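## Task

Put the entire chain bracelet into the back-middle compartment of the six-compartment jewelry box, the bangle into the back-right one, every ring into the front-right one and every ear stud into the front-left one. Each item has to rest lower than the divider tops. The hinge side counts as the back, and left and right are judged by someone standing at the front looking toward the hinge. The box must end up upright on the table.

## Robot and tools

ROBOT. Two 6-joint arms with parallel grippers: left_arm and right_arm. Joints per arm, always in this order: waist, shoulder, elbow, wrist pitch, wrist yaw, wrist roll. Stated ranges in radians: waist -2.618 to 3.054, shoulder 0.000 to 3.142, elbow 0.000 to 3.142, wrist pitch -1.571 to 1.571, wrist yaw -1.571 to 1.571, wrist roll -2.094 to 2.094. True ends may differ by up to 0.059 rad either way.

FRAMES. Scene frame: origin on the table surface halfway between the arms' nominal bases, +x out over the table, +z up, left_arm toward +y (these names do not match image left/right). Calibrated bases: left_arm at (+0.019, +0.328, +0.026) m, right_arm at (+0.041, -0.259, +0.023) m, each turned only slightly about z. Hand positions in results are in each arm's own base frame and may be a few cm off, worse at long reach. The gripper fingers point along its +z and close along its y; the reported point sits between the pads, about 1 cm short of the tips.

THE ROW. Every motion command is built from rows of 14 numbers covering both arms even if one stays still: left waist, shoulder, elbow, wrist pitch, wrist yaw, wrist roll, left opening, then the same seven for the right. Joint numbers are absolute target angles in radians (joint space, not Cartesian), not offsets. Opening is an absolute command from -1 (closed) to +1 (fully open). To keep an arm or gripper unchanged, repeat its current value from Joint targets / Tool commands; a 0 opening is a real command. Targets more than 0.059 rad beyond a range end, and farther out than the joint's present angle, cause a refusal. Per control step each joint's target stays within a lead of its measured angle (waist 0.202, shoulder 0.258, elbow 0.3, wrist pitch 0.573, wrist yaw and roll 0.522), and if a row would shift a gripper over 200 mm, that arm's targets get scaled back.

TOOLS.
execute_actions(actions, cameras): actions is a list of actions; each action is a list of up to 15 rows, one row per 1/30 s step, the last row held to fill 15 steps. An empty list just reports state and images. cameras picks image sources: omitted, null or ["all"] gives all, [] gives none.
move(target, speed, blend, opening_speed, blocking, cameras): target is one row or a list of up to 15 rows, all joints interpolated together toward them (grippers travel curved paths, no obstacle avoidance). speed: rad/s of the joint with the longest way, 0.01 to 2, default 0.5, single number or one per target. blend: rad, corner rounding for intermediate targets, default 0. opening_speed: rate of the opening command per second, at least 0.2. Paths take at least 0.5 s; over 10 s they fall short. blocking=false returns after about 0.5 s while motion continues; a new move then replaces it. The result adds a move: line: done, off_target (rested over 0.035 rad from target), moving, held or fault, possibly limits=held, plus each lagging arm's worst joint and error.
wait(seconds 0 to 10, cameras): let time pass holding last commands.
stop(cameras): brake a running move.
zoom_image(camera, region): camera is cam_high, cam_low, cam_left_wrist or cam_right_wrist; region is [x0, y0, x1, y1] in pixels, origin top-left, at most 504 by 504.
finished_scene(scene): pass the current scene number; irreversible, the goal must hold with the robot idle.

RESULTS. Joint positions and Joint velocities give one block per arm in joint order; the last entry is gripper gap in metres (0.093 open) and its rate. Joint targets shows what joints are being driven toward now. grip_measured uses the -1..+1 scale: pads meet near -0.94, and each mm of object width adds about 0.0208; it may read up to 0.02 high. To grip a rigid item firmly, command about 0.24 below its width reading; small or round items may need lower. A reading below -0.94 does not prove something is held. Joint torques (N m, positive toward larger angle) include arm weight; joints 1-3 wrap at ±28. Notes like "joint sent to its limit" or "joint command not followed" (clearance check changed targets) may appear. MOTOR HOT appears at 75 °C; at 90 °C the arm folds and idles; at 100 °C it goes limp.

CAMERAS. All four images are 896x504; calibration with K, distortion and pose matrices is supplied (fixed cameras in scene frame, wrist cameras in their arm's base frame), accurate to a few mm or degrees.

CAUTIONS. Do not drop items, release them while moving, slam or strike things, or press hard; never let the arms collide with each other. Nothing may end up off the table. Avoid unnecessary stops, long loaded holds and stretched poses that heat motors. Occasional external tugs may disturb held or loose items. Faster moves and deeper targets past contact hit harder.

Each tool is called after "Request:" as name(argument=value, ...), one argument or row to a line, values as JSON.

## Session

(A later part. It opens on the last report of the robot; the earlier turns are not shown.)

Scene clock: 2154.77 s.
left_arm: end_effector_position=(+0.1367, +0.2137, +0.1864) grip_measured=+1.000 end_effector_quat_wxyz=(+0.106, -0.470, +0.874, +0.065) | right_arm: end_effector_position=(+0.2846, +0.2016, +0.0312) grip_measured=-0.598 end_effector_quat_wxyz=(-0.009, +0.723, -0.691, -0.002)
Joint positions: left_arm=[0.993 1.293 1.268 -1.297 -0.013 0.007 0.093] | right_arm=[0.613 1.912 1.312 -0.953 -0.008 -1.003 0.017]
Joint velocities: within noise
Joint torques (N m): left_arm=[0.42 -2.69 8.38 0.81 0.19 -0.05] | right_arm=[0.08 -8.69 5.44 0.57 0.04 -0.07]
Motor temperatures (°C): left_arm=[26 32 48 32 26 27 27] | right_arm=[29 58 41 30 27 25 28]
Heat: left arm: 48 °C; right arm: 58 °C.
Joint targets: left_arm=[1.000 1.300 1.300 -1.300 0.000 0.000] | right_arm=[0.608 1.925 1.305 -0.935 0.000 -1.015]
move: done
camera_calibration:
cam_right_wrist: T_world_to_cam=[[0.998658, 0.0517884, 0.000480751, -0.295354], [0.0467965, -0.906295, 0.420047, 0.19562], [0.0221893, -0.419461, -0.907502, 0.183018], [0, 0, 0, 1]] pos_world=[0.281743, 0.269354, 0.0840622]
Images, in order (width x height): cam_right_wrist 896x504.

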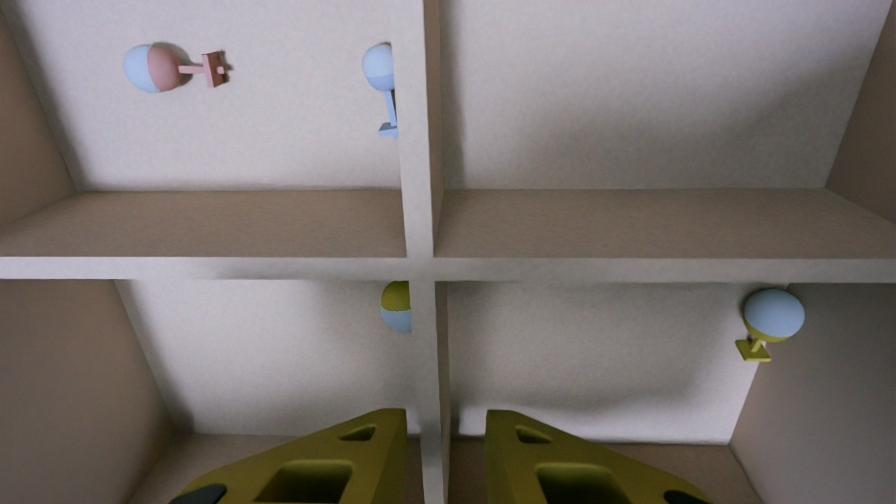

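Request:
move(
  target=[
    [1.0,1.3,1.3,-1.3,0,0,1,0.608,1.945,1.275,-0.89,0,-1.015,-0.6],
    [1.0,1.3,1.3,-1.3,0,0,1,0.608,1.945,1.275,-0.89,0,-1.015,-1],
  ],
  speed=0.15,
  opening_speed=0.4,
  cameras=["cam_right_wrist"],
)

Scene clock: 2204.63 s.
left_arm: end_effector_position=(+0.1367, +0.2137, +0.1864) grip_measured=+1.000 end_effector_quat_wxyz=(+0.106, -0.470, +0.874, +0.065) | right_arm: end_effector_position=(+0.2835, +0.2011, +0.0186) grip_measured=-0.965 end_effector_quat_wxyz=(-0.008, +0.727, -0.687, -0.003)
Joint positions: left_arm=[0.993 1.293 1.268 -1.297 -0.013 0.007 0.093] | right_arm=[0.613 1.928 1.281 -0.908 -0.009 -1.014 0]
Joint velocities: within noise
Joint torques (N m): left_arm=[0.42 -2.69 8.38 0.81 0.19 -0.06] | right_arm=[0.08 -8.36 5.46 0.55 0.05 0.04]
Motor temperatures (°C): left_arm=[26 32 48 32 26 27 27] | right_arm=[29 55 40 30 26 25 28]
Heat: left arm: 48 °C; right arm: 55 °C.
Joint targets: left_arm=[1.000 1.300 1.300 -1.300 0.000 0.000] | right_arm=[0.608 1.945 1.275 -0.890 0.000 -1.015]
move: done
camera_calibration:
cam_right_wrist: T_world_to_cam=[[0.998044, 0.0624686, -0.00222163, -0.296179], [0.0576089, -0.905446, 0.420533, 0.197255], [0.0242585, -0.419839, -0.907275, 0.170867], [0, 0, 0, 1]] pos_world=[0.280091, 0.268842, 0.0714133]
Images, in order (width x height): cam_right_wrist 896x504.

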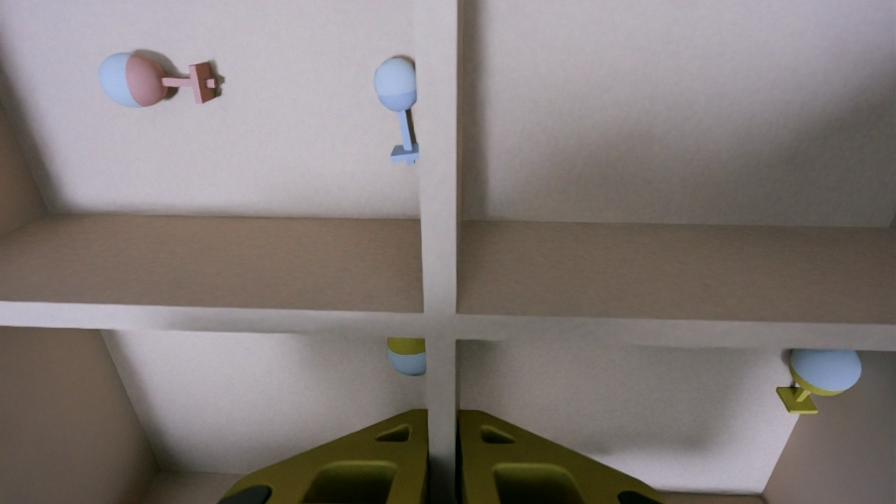

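Request:
move(
  target=[
    [1.0,1.3,1.3,-1.3,0,0,1,0.608,1.865,1.345,-1.0,0,-1.015,-1],
  ],
  speed=0.08,
)

Scene clock: 2213.53 s.
left_arm: end_effector_position=(+0.1367, +0.2137, +0.1864) grip_measured=+1.000 end_effector_quat_wxyz=(+0.106, -0.470, +0.874, +0.065) | right_arm: end_effector_position=(+0.2801, +0.1994, +0.0267) grip_measured=-0.965 end_effector_quat_wxyz=(+0.003, +0.727, -0.686, -0.007)
Joint positions: left_arm=[0.993 1.293 1.268 -1.297 -0.013 0.007 0.093] | right_arm=[0.613 1.924 1.31 -0.966 -0.012 -1.016 0]
Joint velocities: within noise
Joint torques (N m): left_arm=[0.4 -2.69 8.38 0.81 0.19 -0.05] | right_arm=[0.08 -15.53 9.37 -0.06 0.08 0.06]
Motor temperatures (°C): left_arm=[26 32 48 32 26 27 27] | right_arm=[29 55 40 30 26 25 28]
Heat: left arm: 48 °C; right arm: 55 °C.
Joint targets: left_arm=[1.000 1.300 1.300 -1.300 0.000 0.000] | right_arm=[0.608 1.865 1.345 -1.000 0.000 -1.015]
move: off_target (right_arm); right_arm: the shoulder is farthest, 0.059 rad from its target
camera_calibration:
cam_left_wrist: T_world_to_cam=[[0.84226, -0.538928, -0.0124265, 0.0023668], [-0.531532, -0.834103, 0.147467, 0.265457], [-0.0898388, -0.1176, -0.988989, 0.30258], [0, 0, 0, 1]] pos_world=[0.166289, 0.258278, 0.260131]
cam_right_wrist: T_world_to_cam=[[0.997607, 0.0646065, -0.024614, -0.292384], [0.06891, -0.900399, 0.429574, 0.188041], [0.00559087, -0.430242, -0.902696, 0.184759], [0, 0, 0, 1]] pos_world=[0.277694, 0.267693, 0.0788067]

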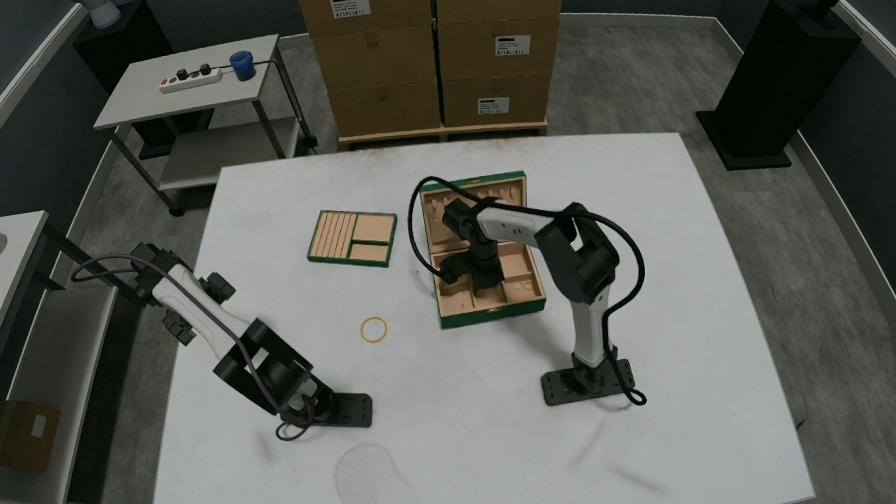

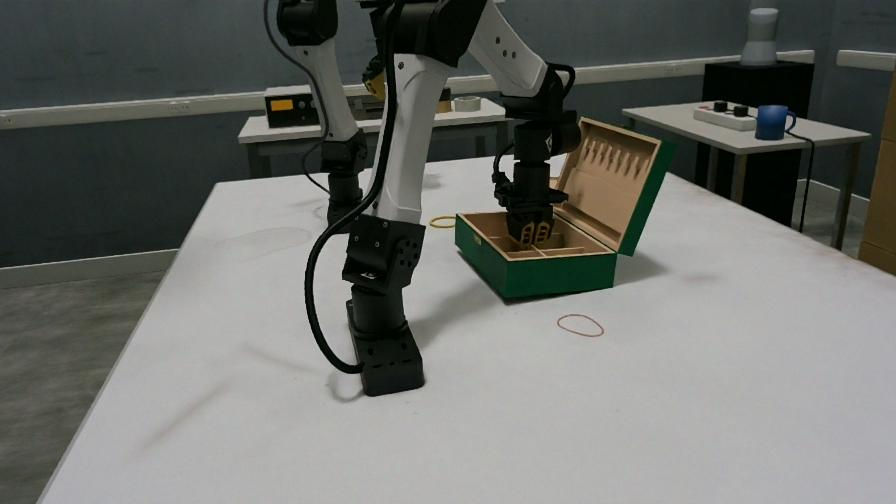

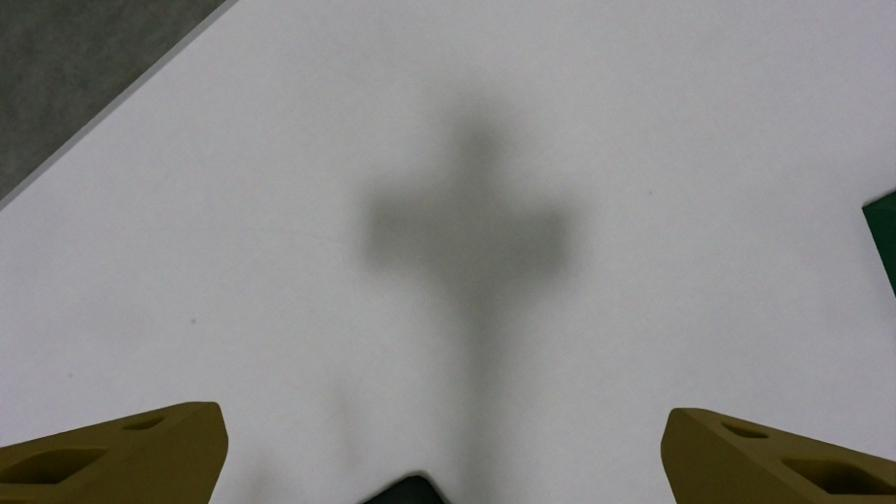

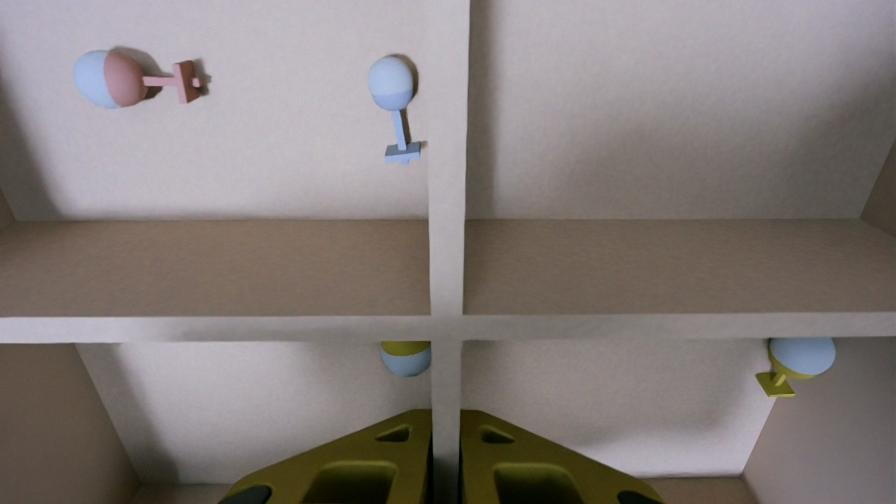

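Request:
move(
  target=[
    [1.0,1.3,1.3,-1.3,0,0,1,0.608,1.81,1.41,-1.11,0,-1.015,-1],
  ],
  speed=0.1,
  cameras=["cam_right_wrist","cam_low"],
)

Scene clock: 2220.97 s.
left_arm: end_effector_position=(+0.1367, +0.2137, +0.1864) grip_measured=+1.000 end_effector_quat_wxyz=(+0.106, -0.470, +0.874, +0.065) | right_arm: end_effector_position=(+0.2661, +0.1918, +0.0523) grip_measured=-0.965 end_effector_quat_wxyz=(+0.029, +0.727, -0.686, -0.018)
Joint positions: left_arm=[0.993 1.293 1.268 -1.297 -0.013 0.007 0.093] | right_arm=[0.613 1.883 1.36 -1.111 -0.023 -1.016 0]
Joint velocities: within noise
Joint torques (N m): left_arm=[0.4 -2.69 8.36 0.81 0.19 -0.05] | right_arm=[0.08 -16.58 10.86 0.19 0.18 0.06]
Motor temperatures (°C): left_arm=[26 32 48 32 26 27 27] | right_arm=[29 60 41 30 26 25 28]
Heat: left arm: 48 °C; right arm: 60 °C.
Joint targets: left_arm=[1.000 1.300 1.300 -1.300 0.000 0.000] | right_arm=[0.608 1.810 1.410 -1.110 0.000 -1.015]
move: off_target (right_arm); right_arm: the shoulder is farthest, 0.073 rad from its target
camera_calibration:
cam_right_wrist: T_world_to_cam=[[0.99507, 0.063087, -0.0765285, -0.273582], [0.0907229, -0.89076, 0.445327, 0.162713], [-0.0400741, -0.450075, -0.892091, 0.220059], [0, 0, 0, 1]] pos_world=[0.26629, 0.261241, 0.102915]
Images, in order (width x height): cam_low 896x504, cam_right_wrist 896x504.

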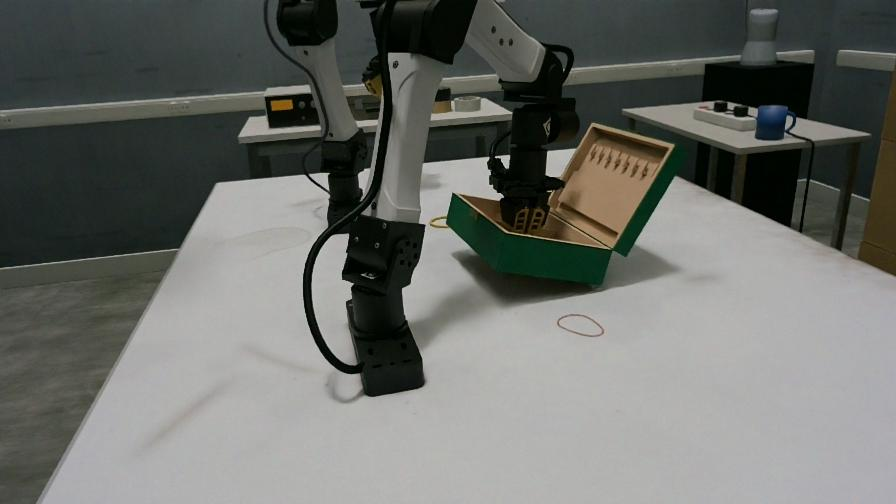

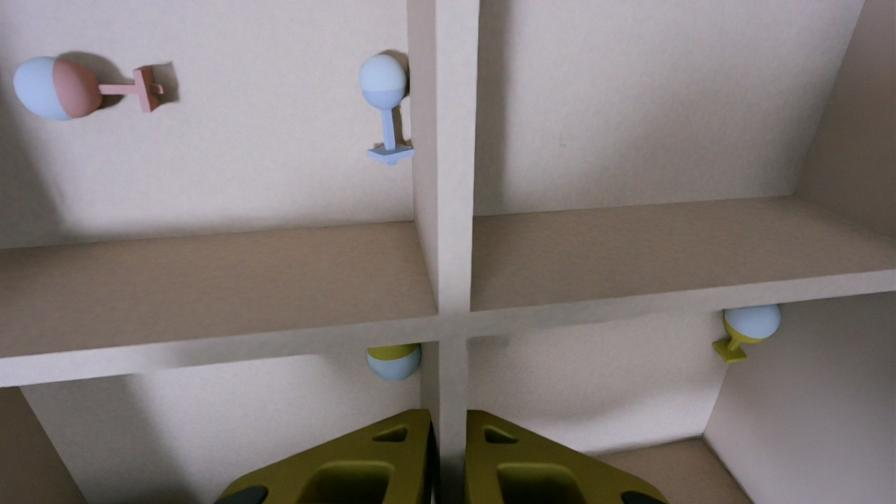

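Request:
move(
  target=[
    [1.0,1.3,1.3,-1.3,0,0,1,0.608,1.945,1.275,-0.89,0,-1.015,-1],
    [1.0,1.3,1.3,-1.3,0,0,1,0.608,1.945,1.275,-0.89,0,-1.015,-0.6],
    [1.0,1.3,1.3,-1.3,0,0,1,0.608,1.80,1.42,-1.19,0,-1.015,-0.6],
  ],
  speed=[0.1,0.1,0.3],
  opening_speed=0.5,
  cameras=["cam_right_wrist","cam_low"],
)

Scene clock: 2244.30 s.
left_arm: end_effector_position=(+0.1367, +0.2137, +0.1864) grip_measured=+1.000 end_effector_quat_wxyz=(+0.106, -0.470, +0.874, +0.065) | right_arm: end_effector_position=(+0.2685, +0.1906, +0.0816) grip_measured=-0.602 end_effector_quat_wxyz=(+0.009, +0.727, -0.686, -0.006)
Joint positions: left_arm=[0.993 1.293 1.268 -1.297 -0.013 0.007 0.093] | right_arm=[0.613 1.823 1.402 -1.17 -0.009 -1.016 0.016]
Joint velocities: within noise
Joint torques (N m): left_arm=[0.42 -2.69 8.36 0.81 0.19 -0.05] | right_arm=[0.08 -11.48 8.01 0.01 0.05 0.06]
Motor temperatures (°C): left_arm=[26 32 48 32 26 27 27] | right_arm=[29 64 45 29 26 25 28]
Heat: left arm: 48 °C; right arm: 64 °C.
Joint targets: left_arm=[1.000 1.300 1.300 -1.300 0.000 0.000] | right_arm=[0.608 1.800 1.420 -1.190 0.000 -1.015]
move: done; target 2's new numbers were sent with right_arm's wrist pitch 0.072 rad from that target
camera_calibration:
cam_right_wrist: T_world_to_cam=[[0.997416, 0.0644131, -0.0318126, -0.278154], [0.0718396, -0.896749, 0.43667, 0.155246], [-0.000400706, -0.437827, -0.899059, 0.233363], [0, 0, 0, 1]] pos_world=[0.266376, 0.259306, 0.133167]
Images, in order (width x height): cam_low 896x504, cam_right_wrist 896x504.

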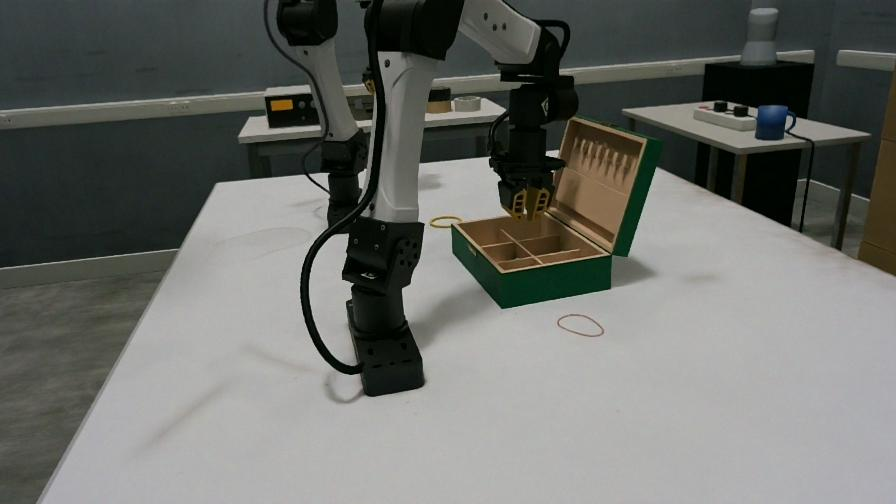

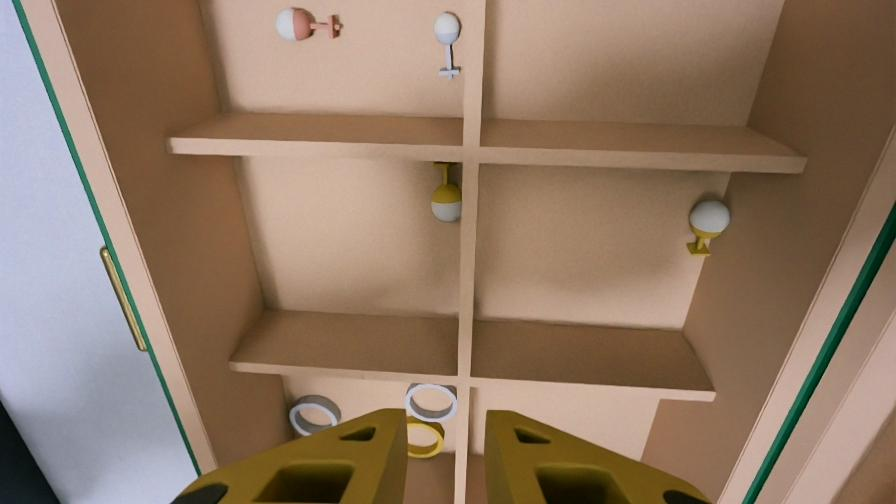

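Request:
move(
  target=[
    [1.0,1.3,1.3,-1.3,0,0,1,0.6695,1.85,1.36,-1.08,0,-0.9535,-1],
    [1.0,1.3,1.3,-1.3,0,0,1,0.6695,1.91,1.265,-0.92,0,-0.9535,-1],
  ],
  speed=[0.5,0.25],
  cameras=["cam_right_wrist"],
)

Request:
move(
  target=[
    [1.0,1.3,1.3,-1.3,0,0,1,0.6695,1.93,1.237,-0.8787,0,-0.9535,-1],
  ],
  speed=0.12,
  cameras=["cam_right_wrist"],
)

Scene clock: 2263.33 s.
left_arm: end_effector_position=(+0.1367, +0.2137, +0.1864) grip_measured=+1.000 end_effector_quat_wxyz=(+0.106, -0.470, +0.874, +0.065) | right_arm: end_effector_position=(+0.2623, +0.2087, +0.0297) grip_measured=-0.973 end_effector_quat_wxyz=(+0.004, +0.729, -0.684, -0.004)
Joint positions: left_arm=[0.993 1.293 1.268 -1.297 -0.013 0.007 0.093] | right_arm=[0.669 1.89 1.276 -0.967 -0.007 -0.966 0]
Joint velocities: within noise
Joint torques (N m): left_arm=[0.42 -2.67 8.36 0.81 0.19 -0.06] | right_arm=[0.55 -7.73 5 0.79 0.03 0.17]
Motor temperatures (°C): left_arm=[26 32 48 32 26 27 27] | right_arm=[29 65 44 29 26 25 28]
Heat: left arm: 48 °C; right arm: 65 °C.
Joint targets: left_arm=[1.000 1.300 1.300 -1.300 0.000 0.000] | right_arm=[0.669 1.910 1.265 -0.920 0.000 -0.954]
move: off_target (right_arm); right_arm: the wrist pitch is farthest, 0.047 rad from its target
camera_calibration:
cam_right_wrist: T_world_to_cam=[[0.997276, 0.0702427, -0.0224961, -0.276294], [0.0730294, -0.897649, 0.434617, 0.194571], [0.0103351, -0.435076, -0.900334, 0.191315], [0, 0, 0, 1]] pos_world=[0.259355, 0.277301, 0.0814681]
Images, in order (width x height): cam_right_wrist 896x504.

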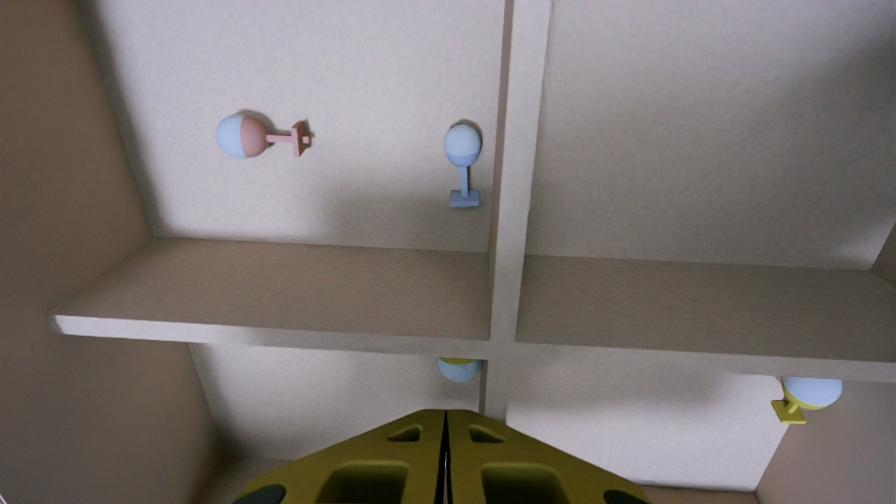

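Scene clock: 2264.07 s.
left_arm: end_effector_position=(+0.1367, +0.2137, +0.1864) grip_measured=+1.000 end_effector_quat_wxyz=(+0.106, -0.470, +0.874, +0.065) | right_arm: end_effector_position=(+0.2577, +0.2077, +0.0249) grip_measured=-0.973 end_effector_quat_wxyz=(+0.008, +0.729, -0.684, -0.011)
Joint positions: left_arm=[0.993 1.293 1.268 -1.297 -0.013 0.007 0.093] | right_arm=[0.669 1.89 1.255 -0.956 -0.019 -0.966 0]
Joint velocities: within noise
Joint torques (N m): left_arm=[0.4 -2.69 8.36 0.81 0.19 -0.05] | right_arm=[0.53 -5.76 4.25 1.08 0.14 0.18]
Motor temperatures (°C): left_arm=[26 32 48 32 26 27 27] | right_arm=[29 65 44 29 26 25 28]
Heat: left arm: 48 °C; right arm: 65 °C.
Joint targets: left_arm=[1.000 1.300 1.300 -1.300 0.000 0.000] | right_arm=[0.669 1.930 1.237 -0.879 0.000 -0.954]
move: off_target (right_arm); right_arm: the wrist pitch is farthest, 0.077 rad from its target
camera_calibration:
cam_right_wrist: T_world_to_cam=[[0.996839, 0.0701712, -0.0372449, -0.271204], [0.0793741, -0.899248, 0.430178, 0.194882], [-0.00330629, -0.431775, -0.901975, 0.189414], [0, 0, 0, 1]] pos_world=[0.255505, 0.276062, 0.0769118]
Images, in order (width x height): cam_right_wrist 896x504.

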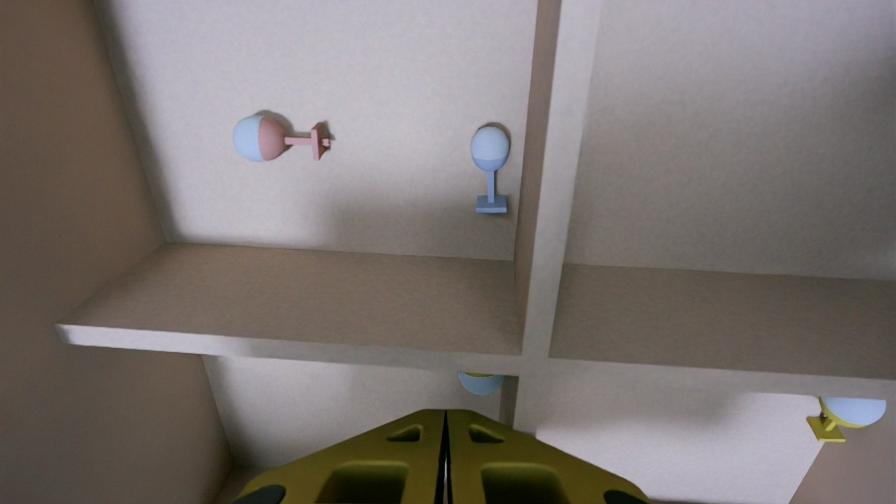

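Request:
move(
  target=[
    [1.0,1.3,1.3,-1.3,0,0,1,0.6695,1.80,1.40,-1.19,0,-0.9535,-1],
    [1.0,1.3,1.3,-1.3,0,0,1,0.781,1.575,1.089,-0.786,0.2,0.73,-1],
    [1.0,1.3,1.3,-1.3,0,0,1,0.781,1.645,0.947,-0.577,0.2,0.73,-1],
  ],
  speed=[0.4,0.8,0.3],
  cameras=["cam_right_wrist"],
)

Scene clock: 2293.27 s.
left_arm: end_effector_position=(+0.1367, +0.2137, +0.1864) grip_measured=+1.000 end_effector_quat_wxyz=(+0.106, -0.470, +0.874, +0.065) | right_arm: end_effector_position=(+0.2621, +0.2115, +0.0414) grip_measured=-0.973 end_effector_quat_wxyz=(+0.173, -0.014, +0.984, +0.031)
Joint positions: left_arm=[0.993 1.293 1.268 -1.297 -0.013 0.007 0.093] | right_arm=[0.775 1.633 0.955 -0.594 0.192 0.718 0]
Joint velocities: within noise
Joint torques (N m): left_arm=[0.4 -2.69 8.36 0.81 0.19 -0.05] | right_arm=[1.03 -6.37 5.72 1.17 0.27 0.17]
Motor temperatures (°C): left_arm=[26 32 48 32 26 27 27] | right_arm=[29 57 41 30 26 25 28]
Heat: left arm: 48 °C; right arm: 57 °C.
Joint targets: left_arm=[1.000 1.300 1.300 -1.300 0.000 0.000] | right_arm=[0.781 1.645 0.947 -0.577 0.200 0.730]
move: done
camera_calibration:
cam_right_wrist: T_world_to_cam=[[0.0472864, -0.996856, -0.0635745, 0.200414], [-0.99363, -0.05346, 0.0992032, 0.306934], [-0.10229, 0.0584785, -0.993034, 0.131999], [0, 0, 0, 1]] pos_world=[0.309004, 0.208473, 0.113372]
Images, in order (width x height): cam_right_wrist 896x504.

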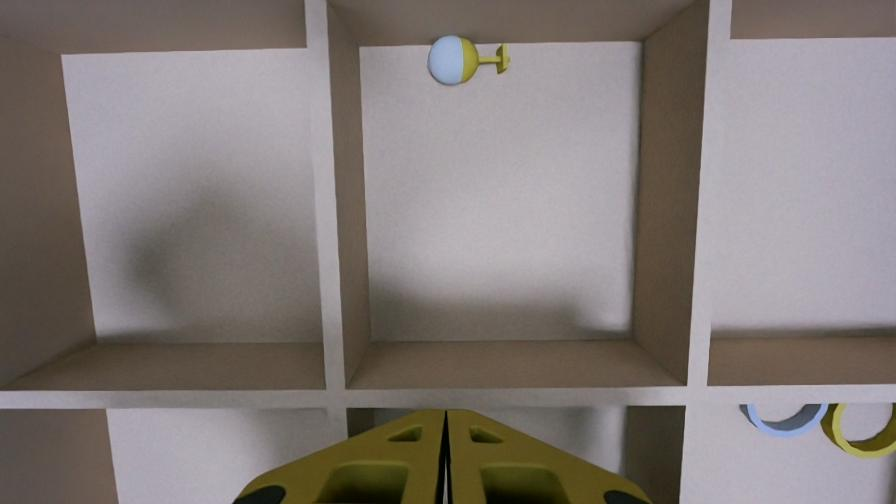

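Request:
move(
  target=[
    [1.0,1.3,1.3,-1.3,0,0,1,0.788,1.615,0.935,-0.58,0.2,0.735,-1],
    [1.0,1.3,1.3,-1.3,0,0,1,0.788,1.678,0.86,-0.463,0.2,0.735,-1],
  ],
  speed=[0.3,0.15],
  cameras=["cam_right_wrist"],
)

Scene clock: 2322.47 s.
left_arm: end_effector_position=(+0.1367, +0.2137, +0.1864) grip_measured=+1.000 end_effector_quat_wxyz=(+0.106, -0.470, +0.874, +0.065) | right_arm: end_effector_position=(+0.2545, +0.2057, +0.0140) grip_measured=-0.973 end_effector_quat_wxyz=(+0.170, -0.015, +0.985, +0.024)
Joint positions: left_arm=[0.993 1.293 1.268 -1.297 -0.013 0.007 0.093] | right_arm=[0.782 1.663 0.868 -0.493 0.2 0.723 0]
Joint velocities: within noise
Joint torques (N m): left_arm=[0.42 -2.67 8.38 0.81 0.19 -0.06] | right_arm=[1.01 -6.02 5.24 1.25 0.19 0.18]
Motor temperatures (°C): left_arm=[26 32 48 32 26 27 27] | right_arm=[29 54 41 31 27 25 28]
Heat: left arm: 48 °C; right arm: 54 °C.
Joint targets: left_arm=[1.000 1.300 1.300 -1.300 0.000 0.000] | right_arm=[0.788 1.678 0.860 -0.463 0.200 0.735]
move: done
camera_calibration:
cam_right_wrist: T_world_to_cam=[[0.047315, -0.99767, -0.0491434, 0.193123], [-0.992933, -0.0523368, 0.106509, 0.301299], [-0.108833, 0.0437567, -0.993097, 0.109008], [0, 0, 0, 1]] pos_world=[0.301896, 0.203672, 0.0856556]
Images, in order (width x height): cam_right_wrist 896x504.

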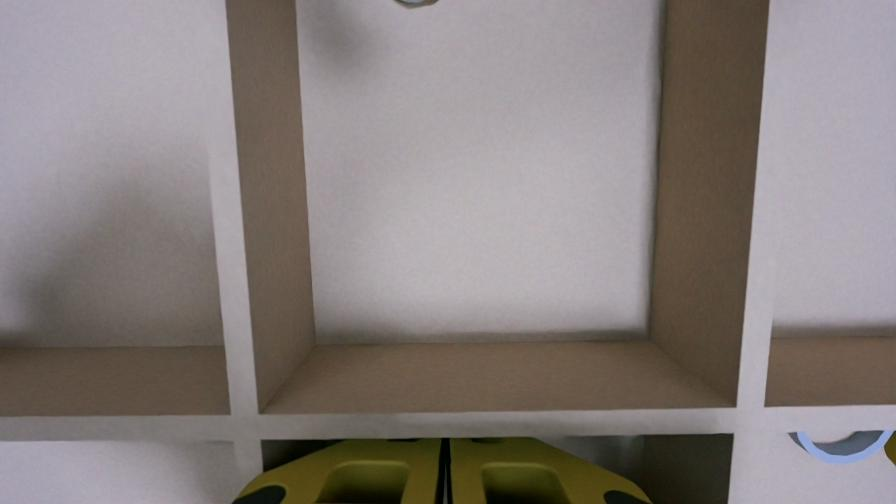

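Request:
move(
  target=[
    [1.0,1.3,1.3,-1.3,0,0,1,0.788,1.65,0.90,-0.53,0.2,0.735,-1],
    [1.0,1.3,1.3,-1.3,0,0,1,0.797,1.65,0.925,-0.54,0.2,0.742,-1],
    [1.0,1.3,1.3,-1.3,0,0,1,0.797,1.698,0.862,-0.447,0.2,0.742,-1],
  ],
  speed=[0.3,0.3,0.15],
  cameras=["cam_right_wrist"],
)

Request:
move(
  target=[
    [1.0,1.3,1.3,-1.3,0,0,1,0.8514,1.63,0.78,-0.43,0.2,0.79,-1],
  ],
  speed=0.08,
  cameras=["cam_right_wrist"],
)

Scene clock: 2342.43 s.
left_arm: end_effector_position=(+0.1367, +0.2137, +0.1864) grip_measured=+1.000 end_effector_quat_wxyz=(+0.106, -0.470, +0.874, +0.065) | right_arm: end_effector_position=(+0.2571, +0.2107, +0.0190) grip_measured=-0.973 end_effector_quat_wxyz=(+0.176, -0.015, +0.984, +0.027)
Joint positions: left_arm=[0.993 1.293 1.268 -1.297 -0.013 0.007 0.093] | right_arm=[0.79 1.663 0.887 -0.5 0.206 0.729 0]
Joint velocities: within noise
Joint torques (N m): left_arm=[0.42 -2.69 8.36 0.81 0.19 -0.05] | right_arm=[1.07 -4.21 3.84 1.53 0.14 0.18]
Motor temperatures (°C): left_arm=[26 32 48 32 26 27 27] | right_arm=[29 52 40 31 27 25 28]
Heat: left arm: 48 °C; right arm: 52 °C.
Joint targets: left_arm=[1.000 1.300 1.300 -1.300 0.000 0.000] | right_arm=[0.797 1.698 0.862 -0.447 0.200 0.742]
move: off_target (right_arm); right_arm: the wrist pitch is farthest, 0.053 rad from its target
camera_calibration:
cam_right_wrist: T_world_to_cam=[[0.0485841, -0.997297, -0.0551202, 0.197934], [-0.994094, -0.053642, 0.0943362, 0.304415], [-0.097038, 0.0502115, -0.994013, 0.109685], [0, 0, 0, 1]] pos_world=[0.303645, 0.20822, 0.0912213]
Images, in order (width x height): cam_right_wrist 896x504.

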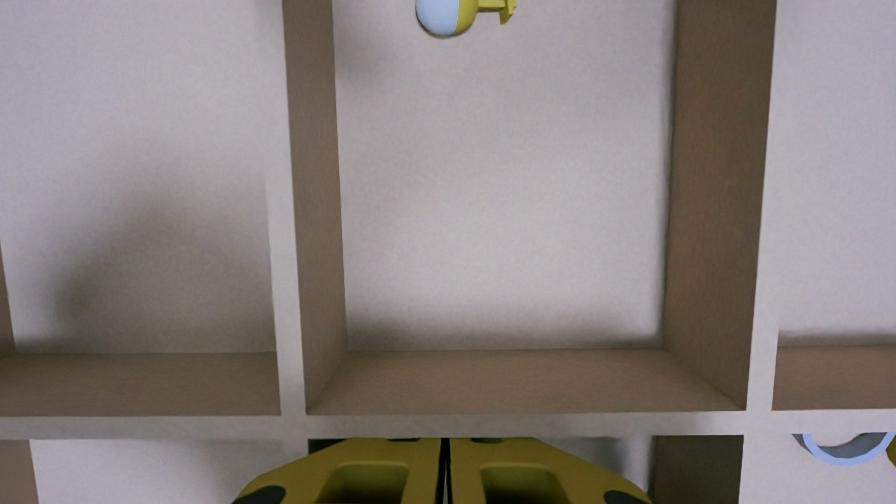

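Scene clock: 2344.07 s.
left_arm: end_effector_position=(+0.1367, +0.2137, +0.1864) grip_measured=+1.000 end_effector_quat_wxyz=(+0.106, -0.470, +0.874, +0.065) | right_arm: end_effector_position=(+0.2398, +0.2066, +0.0094) grip_measured=-0.973 end_effector_quat_wxyz=(+0.191, -0.010, +0.981, +0.028)
Joint positions: left_arm=[0.993 1.293 1.268 -1.297 -0.013 0.007 0.093] | right_arm=[0.839 1.621 0.786 -0.429 0.242 0.781 0]
Joint velocities: within noise
Joint torques (N m): left_arm=[0.42 -2.69 8.36 0.81 0.19 -0.05] | right_arm=[1.55 -6.04 5.45 0.98 -0.18 0.14]
Motor temperatures (°C): left_arm=[26 32 48 32 26 27 27] | right_arm=[29 52 40 31 27 25 28]
Heat: left arm: 48 °C; right arm: 52 °C.
Joint targets: left_arm=[1.000 1.300 1.300 -1.300 0.000 0.000] | right_arm=[0.852 1.630 0.780 -0.430 0.200 0.790]
move: off_target (right_arm); right_arm: the wrist yaw is farthest, 0.042 rad from its target
camera_calibration:
cam_right_wrist: T_world_to_cam=[[0.0400285, -0.997546, -0.0574343, 0.196324], [-0.997026, -0.0436637, 0.0635014, 0.286766], [-0.0658534, 0.0547217, -0.996328, 0.0903303], [0, 0, 0, 1]] pos_world=[0.284004, 0.203421, 0.0830643]
Images, in order (width x height): cam_right_wrist 896x504.

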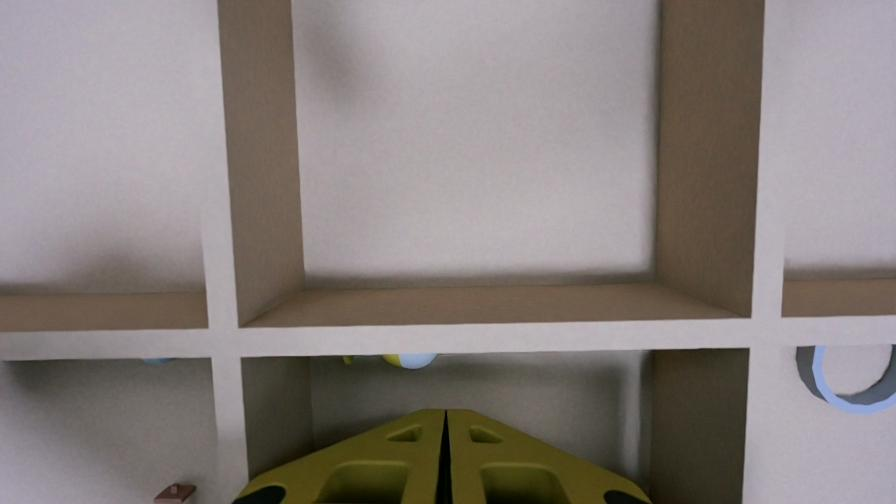

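Request:
move(
  target=[
    [1.0,1.3,1.3,-1.3,0,0,1,0.8514,1.57,0.85,-0.56,0.2,0.79,-1],
    [1.0,1.3,1.3,-1.3,0,0,1,0.809,1.62,0.935,-0.58,0.2,0.754,-1],
    [1.0,1.3,1.3,-1.3,0,0,1,0.809,1.698,0.862,-0.447,0.2,0.754,-1],
  ],
  speed=[0.3,0.3,0.15],
  cameras=["cam_right_wrist"],
)

Request:
move(
  target=[
    [1.0,1.3,1.3,-1.3,0,0,1,0.8634,1.64,0.77,-0.41,0.2,0.80,-1],
  ],
  speed=0.06,
  cameras=["cam_right_wrist"],
)

Scene clock: 2361.67 s.
left_arm: end_effector_position=(+0.1367, +0.2137, +0.1864) grip_measured=+1.000 end_effector_quat_wxyz=(+0.106, -0.470, +0.874, +0.065) | right_arm: end_effector_position=(+0.2554, +0.2126, +0.0201) grip_measured=-0.973 end_effector_quat_wxyz=(+0.184, -0.005, +0.983, +0.025)
Joint positions: left_arm=[0.993 1.293 1.268 -1.297 -0.013 0.007 0.093] | right_arm=[0.809 1.659 0.882 -0.496 0.228 0.765 0]
Joint velocities: within noise
Joint torques (N m): left_arm=[0.42 -2.69 8.36 0.81 0.19 -0.05] | right_arm=[0.47 -3.81 4.26 1.49 -0.08 -0.03]
Motor temperatures (°C): left_arm=[26 32 48 32 26 27 27] | right_arm=[29 51 40 30 26 25 28]
Heat: left arm: 48 °C; right arm: 51 °C.
Joint targets: left_arm=[1.000 1.300 1.300 -1.300 0.000 0.000] | right_arm=[0.809 1.698 0.862 -0.447 0.200 0.754]
move: off_target (right_arm); right_arm: the wrist pitch is farthest, 0.049 rad from its target
camera_calibration:
cam_right_wrist: T_world_to_cam=[[0.02888, -0.998082, -0.0547612, 0.205167], [-0.996383, -0.0331241, 0.0782493, 0.299185], [-0.0799132, 0.0523033, -0.995429, 0.105776], [0, 0, 0, 1]] pos_world=[0.300631, 0.209151, 0.0931167]
Images, in order (width x height): cam_right_wrist 896x504.

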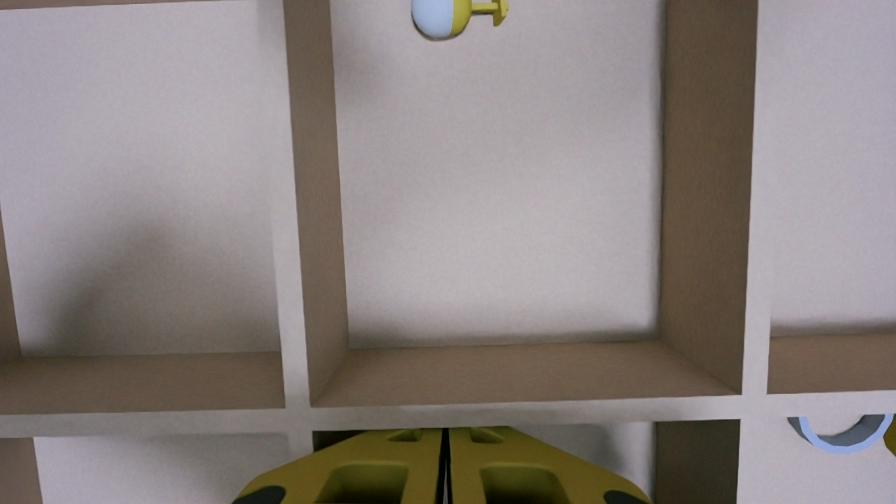

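Scene clock: 2363.53 s.
left_arm: end_effector_position=(+0.1367, +0.2137, +0.1864) grip_measured=+1.000 end_effector_quat_wxyz=(+0.106, -0.470, +0.874, +0.065) | right_arm: end_effector_position=(+0.2550, +0.2113, +0.0199) grip_measured=-0.973 end_effector_quat_wxyz=(+0.225, +0.006, +0.974, +0.033)
Joint positions: left_arm=[0.993 1.293 1.268 -1.297 -0.013 0.007 0.093] | right_arm=[0.837 1.618 0.803 -0.393 0.288 0.795 0]
Joint velocities: within noise
Joint torques (N m): left_arm=[0.4 -2.69 8.38 0.81 0.19 -0.06] | right_arm=[2.78 -4.97 3.04 0.91 -0.63 0.08]
Motor temperatures (°C): left_arm=[26 32 48 32 26 27 27] | right_arm=[29 51 40 30 27 25 28]
Heat: left arm: 48 °C; right arm: 51 °C.
Joint targets: left_arm=[1.000 1.300 1.300 -1.300 0.000 0.000] | right_arm=[0.863 1.640 0.770 -0.410 0.200 0.800]
move: off_target (right_arm); right_arm: the wrist yaw is farthest, 0.088 rad from its target
camera_calibration:
cam_right_wrist: T_world_to_cam=[[0.0147549, -0.99716, -0.0738549, 0.207723], [-0.99988, -0.0143676, -0.005772, 0.297428], [0.00469448, 0.0739312, -0.997252, 0.0794822], [0, 0, 0, 1]] pos_world=[0.293955, 0.20553, 0.0963219]
Images, in order (width x height): cam_right_wrist 896x504.

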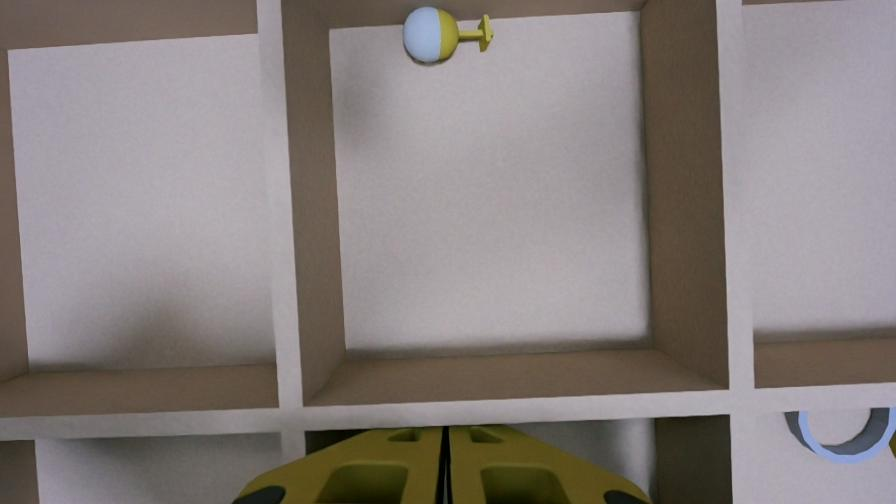

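Request:
move(
  target=[
    [1.0,1.3,1.3,-1.3,0,0,1,0.89,1.57,0.74,-0.44,0.2,0.83,-1],
  ],
  speed=0.06,
  cameras=["cam_right_wrist"],
)

Scene clock: 2374.73 s.
left_arm: end_effector_position=(+0.1367, +0.2137, +0.1864) grip_measured=+1.000 end_effector_quat_wxyz=(+0.106, -0.470, +0.874, +0.065) | right_arm: end_effector_position=(+0.2335, +0.2080, +0.0122) grip_measured=-0.973 end_effector_quat_wxyz=(+0.204, -0.007, +0.978, +0.032)
Joint positions: left_arm=[0.993 1.293 1.268 -1.297 -0.013 0.007 0.093] | right_arm=[0.87 1.59 0.755 -0.412 0.266 0.813 0]
Joint velocities: within noise
Joint torques (N m): left_arm=[0.42 -2.69 8.38 0.81 0.19 -0.05] | right_arm=[2.22 -8.46 4.57 0.73 -0.42 0.23]
Motor temperatures (°C): left_arm=[26 32 48 32 26 27 27] | right_arm=[29 50 40 30 27 25 28]
Heat: left arm: 48 °C; right arm: 50 °C.
Joint targets: left_arm=[1.000 1.300 1.300 -1.300 0.000 0.000] | right_arm=[0.890 1.570 0.740 -0.440 0.200 0.830]
move: off_target (right_arm); right_arm: the wrist yaw is farthest, 0.066 rad from its target
camera_calibration:
cam_right_wrist: T_world_to_cam=[[0.0361029, -0.997083, -0.0672531, 0.199027], [-0.998594, -0.0386072, 0.0363168, 0.279998], [-0.0388073, 0.0658475, -0.997075, 0.0839276], [0, 0, 0, 1]] pos_world=[0.275676, 0.20373, 0.0868986]
Images, in order (width x height): cam_right_wrist 896x504.

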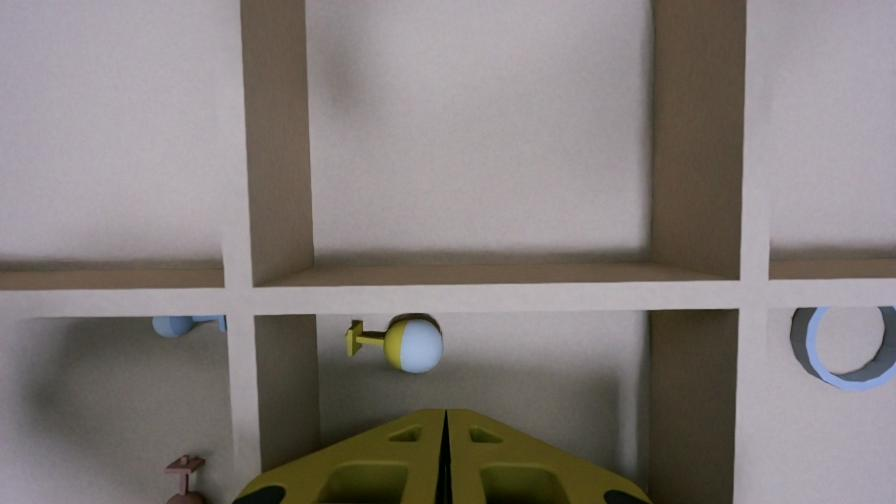

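Request:
move(
  target=[
    [1.0,1.3,1.3,-1.3,0,0,1,0.87,1.56,0.84,-0.56,0.2,0.82,-1],
    [1.0,1.3,1.3,-1.3,0,0,1,0.826,1.60,0.905,-0.56,0.2,0.775,-1],
    [1.0,1.3,1.3,-1.3,0,0,1,0.826,1.66,0.835,-0.45,0.2,0.775,-1],
    [1.0,1.3,1.3,-1.3,0,0,1,0.88,1.58,0.75,-0.43,0.2,0.83,-1],
    [1.0,1.3,1.3,-1.3,0,0,1,0.88,1.46,0.90,-0.70,0.2,0.83,-1],
  ],
  speed=[0.3,0.3,0.15,0.08,0.3],
  cameras=["cam_right_wrist"],
)

Scene clock: 2396.10 s.
left_arm: end_effector_position=(+0.1367, +0.2137, +0.1864) grip_measured=+1.000 end_effector_quat_wxyz=(+0.106, -0.470, +0.874, +0.065) | right_arm: end_effector_position=(+0.2205, +0.2087, +0.0603) grip_measured=-0.973 end_effector_quat_wxyz=(+0.175, -0.012, +0.984, +0.041)
Joint positions: left_arm=[0.993 1.293 1.268 -1.297 -0.013 0.007 0.093] | right_arm=[0.874 1.477 0.882 -0.679 0.21 0.818 0]
Joint velocities: within noise
Joint torques (N m): left_arm=[0.4 -2.67 8.38 0.81 0.19 -0.05] | right_arm=[1.02 -7.75 8.4 0.73 0.11 0.18]
Motor temperatures (°C): left_arm=[26 32 48 32 26 27 27] | right_arm=[29 51 39 30 27 25 28]
Heat: left arm: 48 °C; right arm: 51 °C.
Joint targets: left_arm=[1.000 1.300 1.300 -1.300 0.000 0.000] | right_arm=[0.880 1.460 0.900 -0.700 0.200 0.830]
move: done
camera_calibration:
cam_right_wrist: T_world_to_cam=[[0.0479347, -0.995275, -0.084435, 0.201582], [-0.99392, -0.0559164, 0.0948544, 0.264357], [-0.0991275, 0.0793748, -0.991904, 0.141563], [0, 0, 0, 1]] pos_world=[0.26712, 0.204175, 0.132362]
Images, in order (width x height): cam_right_wrist 896x504.

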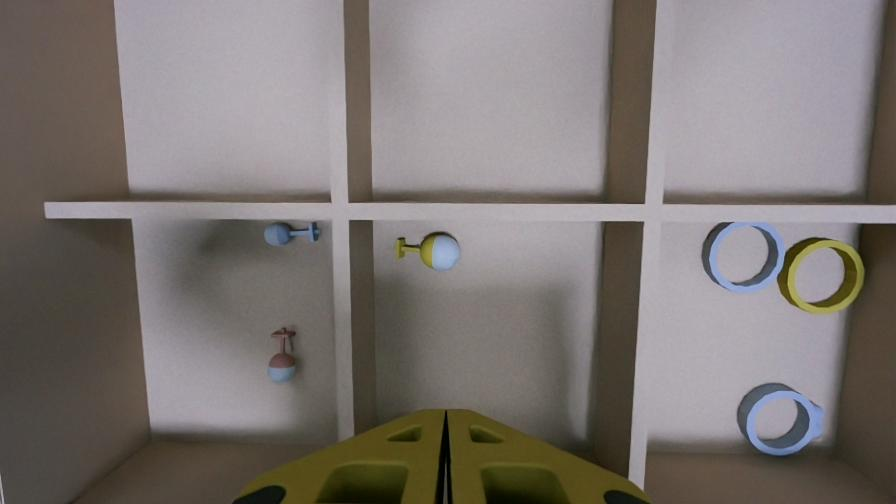

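Request:
move(
  target=[
    [1.0,1.3,1.3,-1.3,0,0,1,0.856,1.50,1.0,-0.78,0.2,-0.78,-0.6],
    [1.0,1.3,1.3,-1.3,0,0,1,0.856,1.557,0.9,-0.623,0.2,-0.78,-0.6],
  ],
  speed=[0.6,0.3],
  cameras=["cam_right_wrist"],
)

Scene clock: 2426.93 s.
left_arm: end_effector_position=(+0.1367, +0.2137, +0.1864) grip_measured=+1.000 end_effector_quat_wxyz=(+0.106, -0.470, +0.874, +0.065) | right_arm: end_effector_position=(+0.2314, +0.2166, +0.0514) grip_measured=-0.602 end_effector_quat_wxyz=(-0.150, +0.706, -0.686, +0.096)
Joint positions: left_arm=[0.993 1.293 1.268 -1.297 -0.013 0.007 0.093] | right_arm=[0.862 1.545 0.908 -0.64 0.208 -0.768 0.016]
Joint velocities: within noise
Joint torques (N m): left_arm=[0.42 -2.69 8.38 0.81 0.19 -0.06] | right_arm=[-0.09 -5.64 5.78 1.17 0.03 -0.05]
Motor temperatures (°C): left_arm=[26 32 48 32 26 27 27] | right_arm=[29 51 43 30 27 25 28]
Heat: left arm: 48 °C; right arm: 51 °C.
Joint targets: left_arm=[1.000 1.300 1.300 -1.300 0.000 0.000] | right_arm=[0.856 1.557 0.900 -0.623 0.200 -0.780]
move: done
camera_calibration:
cam_right_wrist: T_world_to_cam=[[0.942251, 0.0217819, 0.334198, -0.240629], [-0.10153, -0.932344, 0.347025, 0.246895], [0.319146, -0.360915, -0.876291, 0.125789], [0, 0, 0, 1]] pos_world=[0.211655, 0.280832, 0.104967]
Images, in order (width x height): cam_right_wrist 896x504.

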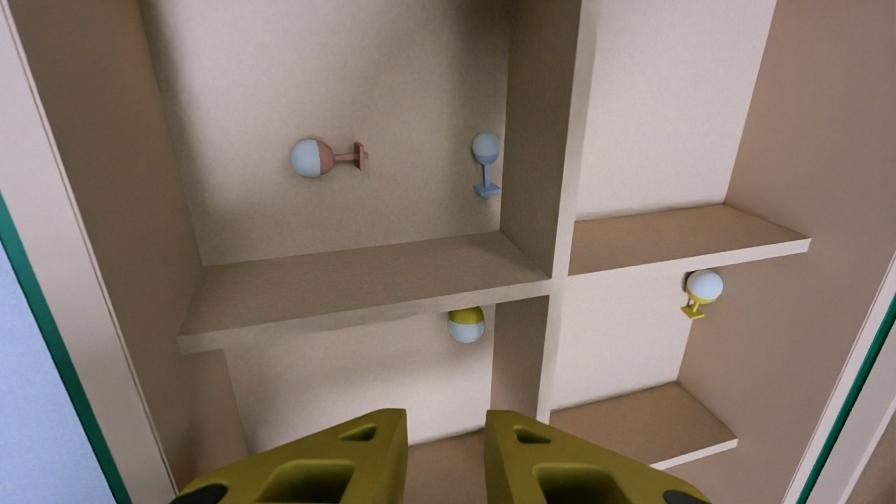

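Request:
move(
  target=[1.0,1.3,1.3,-1.3,0,0,1,0.805,1.637,0.868,-0.514,0.2,-0.82,-0.6],
  speed=0.25,
  cameras=["cam_right_wrist"],
)

Scene clock: 2440.10 s.
left_arm: end_effector_position=(+0.1367, +0.2137, +0.1864) grip_measured=+1.000 end_effector_quat_wxyz=(+0.106, -0.470, +0.874, +0.065) | right_arm: end_effector_position=(+0.2481, +0.2103, +0.0258) grip_measured=-0.602 end_effector_quat_wxyz=(-0.145, +0.702, -0.690, +0.102)
Joint positions: left_arm=[0.993 1.293 1.268 -1.297 -0.013 0.007 0.093] | right_arm=[0.81 1.625 0.877 -0.531 0.208 -0.808 0.016]
Joint velocities: within noise
Joint torques (N m): left_arm=[0.42 -2.7 8.36 0.81 0.19 -0.05] | right_arm=[0.02 -6.05 5.46 1.14 0.03 -0.05]
Motor temperatures (°C): left_arm=[26 32 48 32 26 27 27] | right_arm=[29 50 42 31 27 25 27]
Heat: left arm: 48 °C; right arm: 50 °C.
Joint targets: left_arm=[1.000 1.300 1.300 -1.300 0.000 0.000] | right_arm=[0.805 1.637 0.868 -0.514 0.200 -0.820]
move: done
camera_calibration:
cam_right_wrist: T_world_to_cam=[[0.942085, 0.0126034, 0.335138, -0.245679], [-0.115897, -0.925493, 0.360597, 0.253334], [0.314712, -0.378555, -0.870432, 0.100393], [0, 0, 0, 1]] pos_world=[0.229216, 0.27556, 0.0783704]
Images, in order (width x height): cam_right_wrist 896x504.

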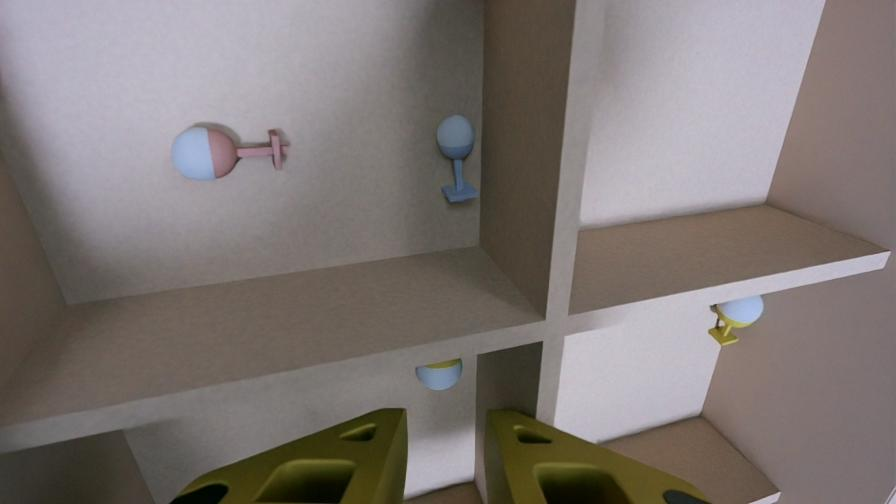

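Request:
move(
  target=[
    [1.0,1.3,1.3,-1.3,0,0,1,0.791,1.698,0.846,-0.432,0.2,-0.83,-0.6],
  ],
  speed=0.12,
  cameras=["cam_right_wrist"],
)

Scene clock: 2448.37 s.
left_arm: end_effector_position=(+0.1367, +0.2137, +0.1864) grip_measured=+1.000 end_effector_quat_wxyz=(+0.106, -0.470, +0.874, +0.065) | right_arm: end_effector_position=(+0.2437, +0.2098, +0.0125) grip_measured=-0.602 end_effector_quat_wxyz=(-0.131, +0.708, -0.688, +0.092)
Joint positions: left_arm=[0.993 1.293 1.268 -1.297 -0.013 0.007 0.093] | right_arm=[0.808 1.658 0.863 -0.511 0.185 -0.816 0.016]
Joint velocities: within noise
Joint torques (N m): left_arm=[0.4 -2.7 8.36 0.81 0.19 -0.05] | right_arm=[-0.94 -3.52 4.52 1.73 0.24 -0.08]
Motor temperatures (°C): left_arm=[26 32 48 32 26 27 27] | right_arm=[29 50 42 31 27 25 27]
Heat: left arm: 48 °C; right arm: 50 °C.
Joint targets: left_arm=[1.000 1.300 1.300 -1.300 0.000 0.000] | right_arm=[0.791 1.698 0.846 -0.432 0.200 -0.830]
move: off_target (right_arm); right_arm: the wrist pitch is farthest, 0.079 rad from its target
camera_calibration:
cam_right_wrist: T_world_to_cam=[[0.95257, 0.0260864, 0.303198, -0.242061], [-0.0927198, -0.92407, 0.370807, 0.251101], [0.289849, -0.381332, -0.877823, 0.0967743], [0, 0, 0, 1]] pos_world=[0.225812, 0.275252, 0.0652331]
Images, in order (width x height): cam_right_wrist 896x504.

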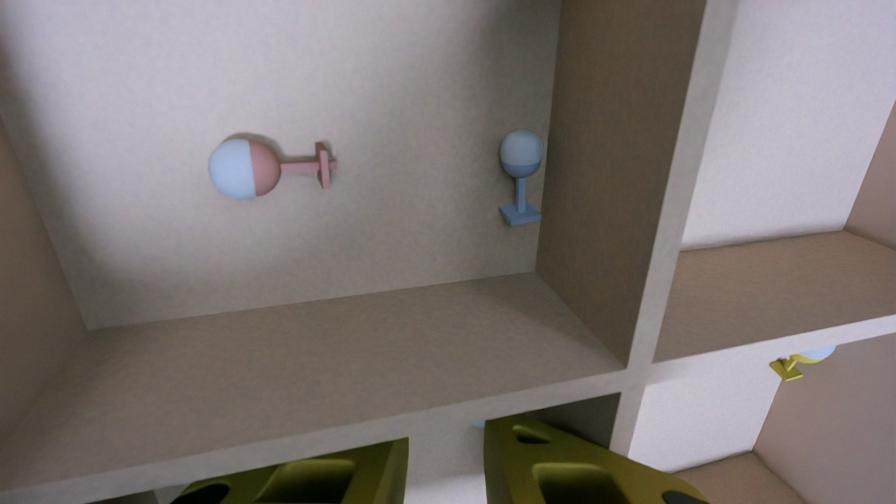

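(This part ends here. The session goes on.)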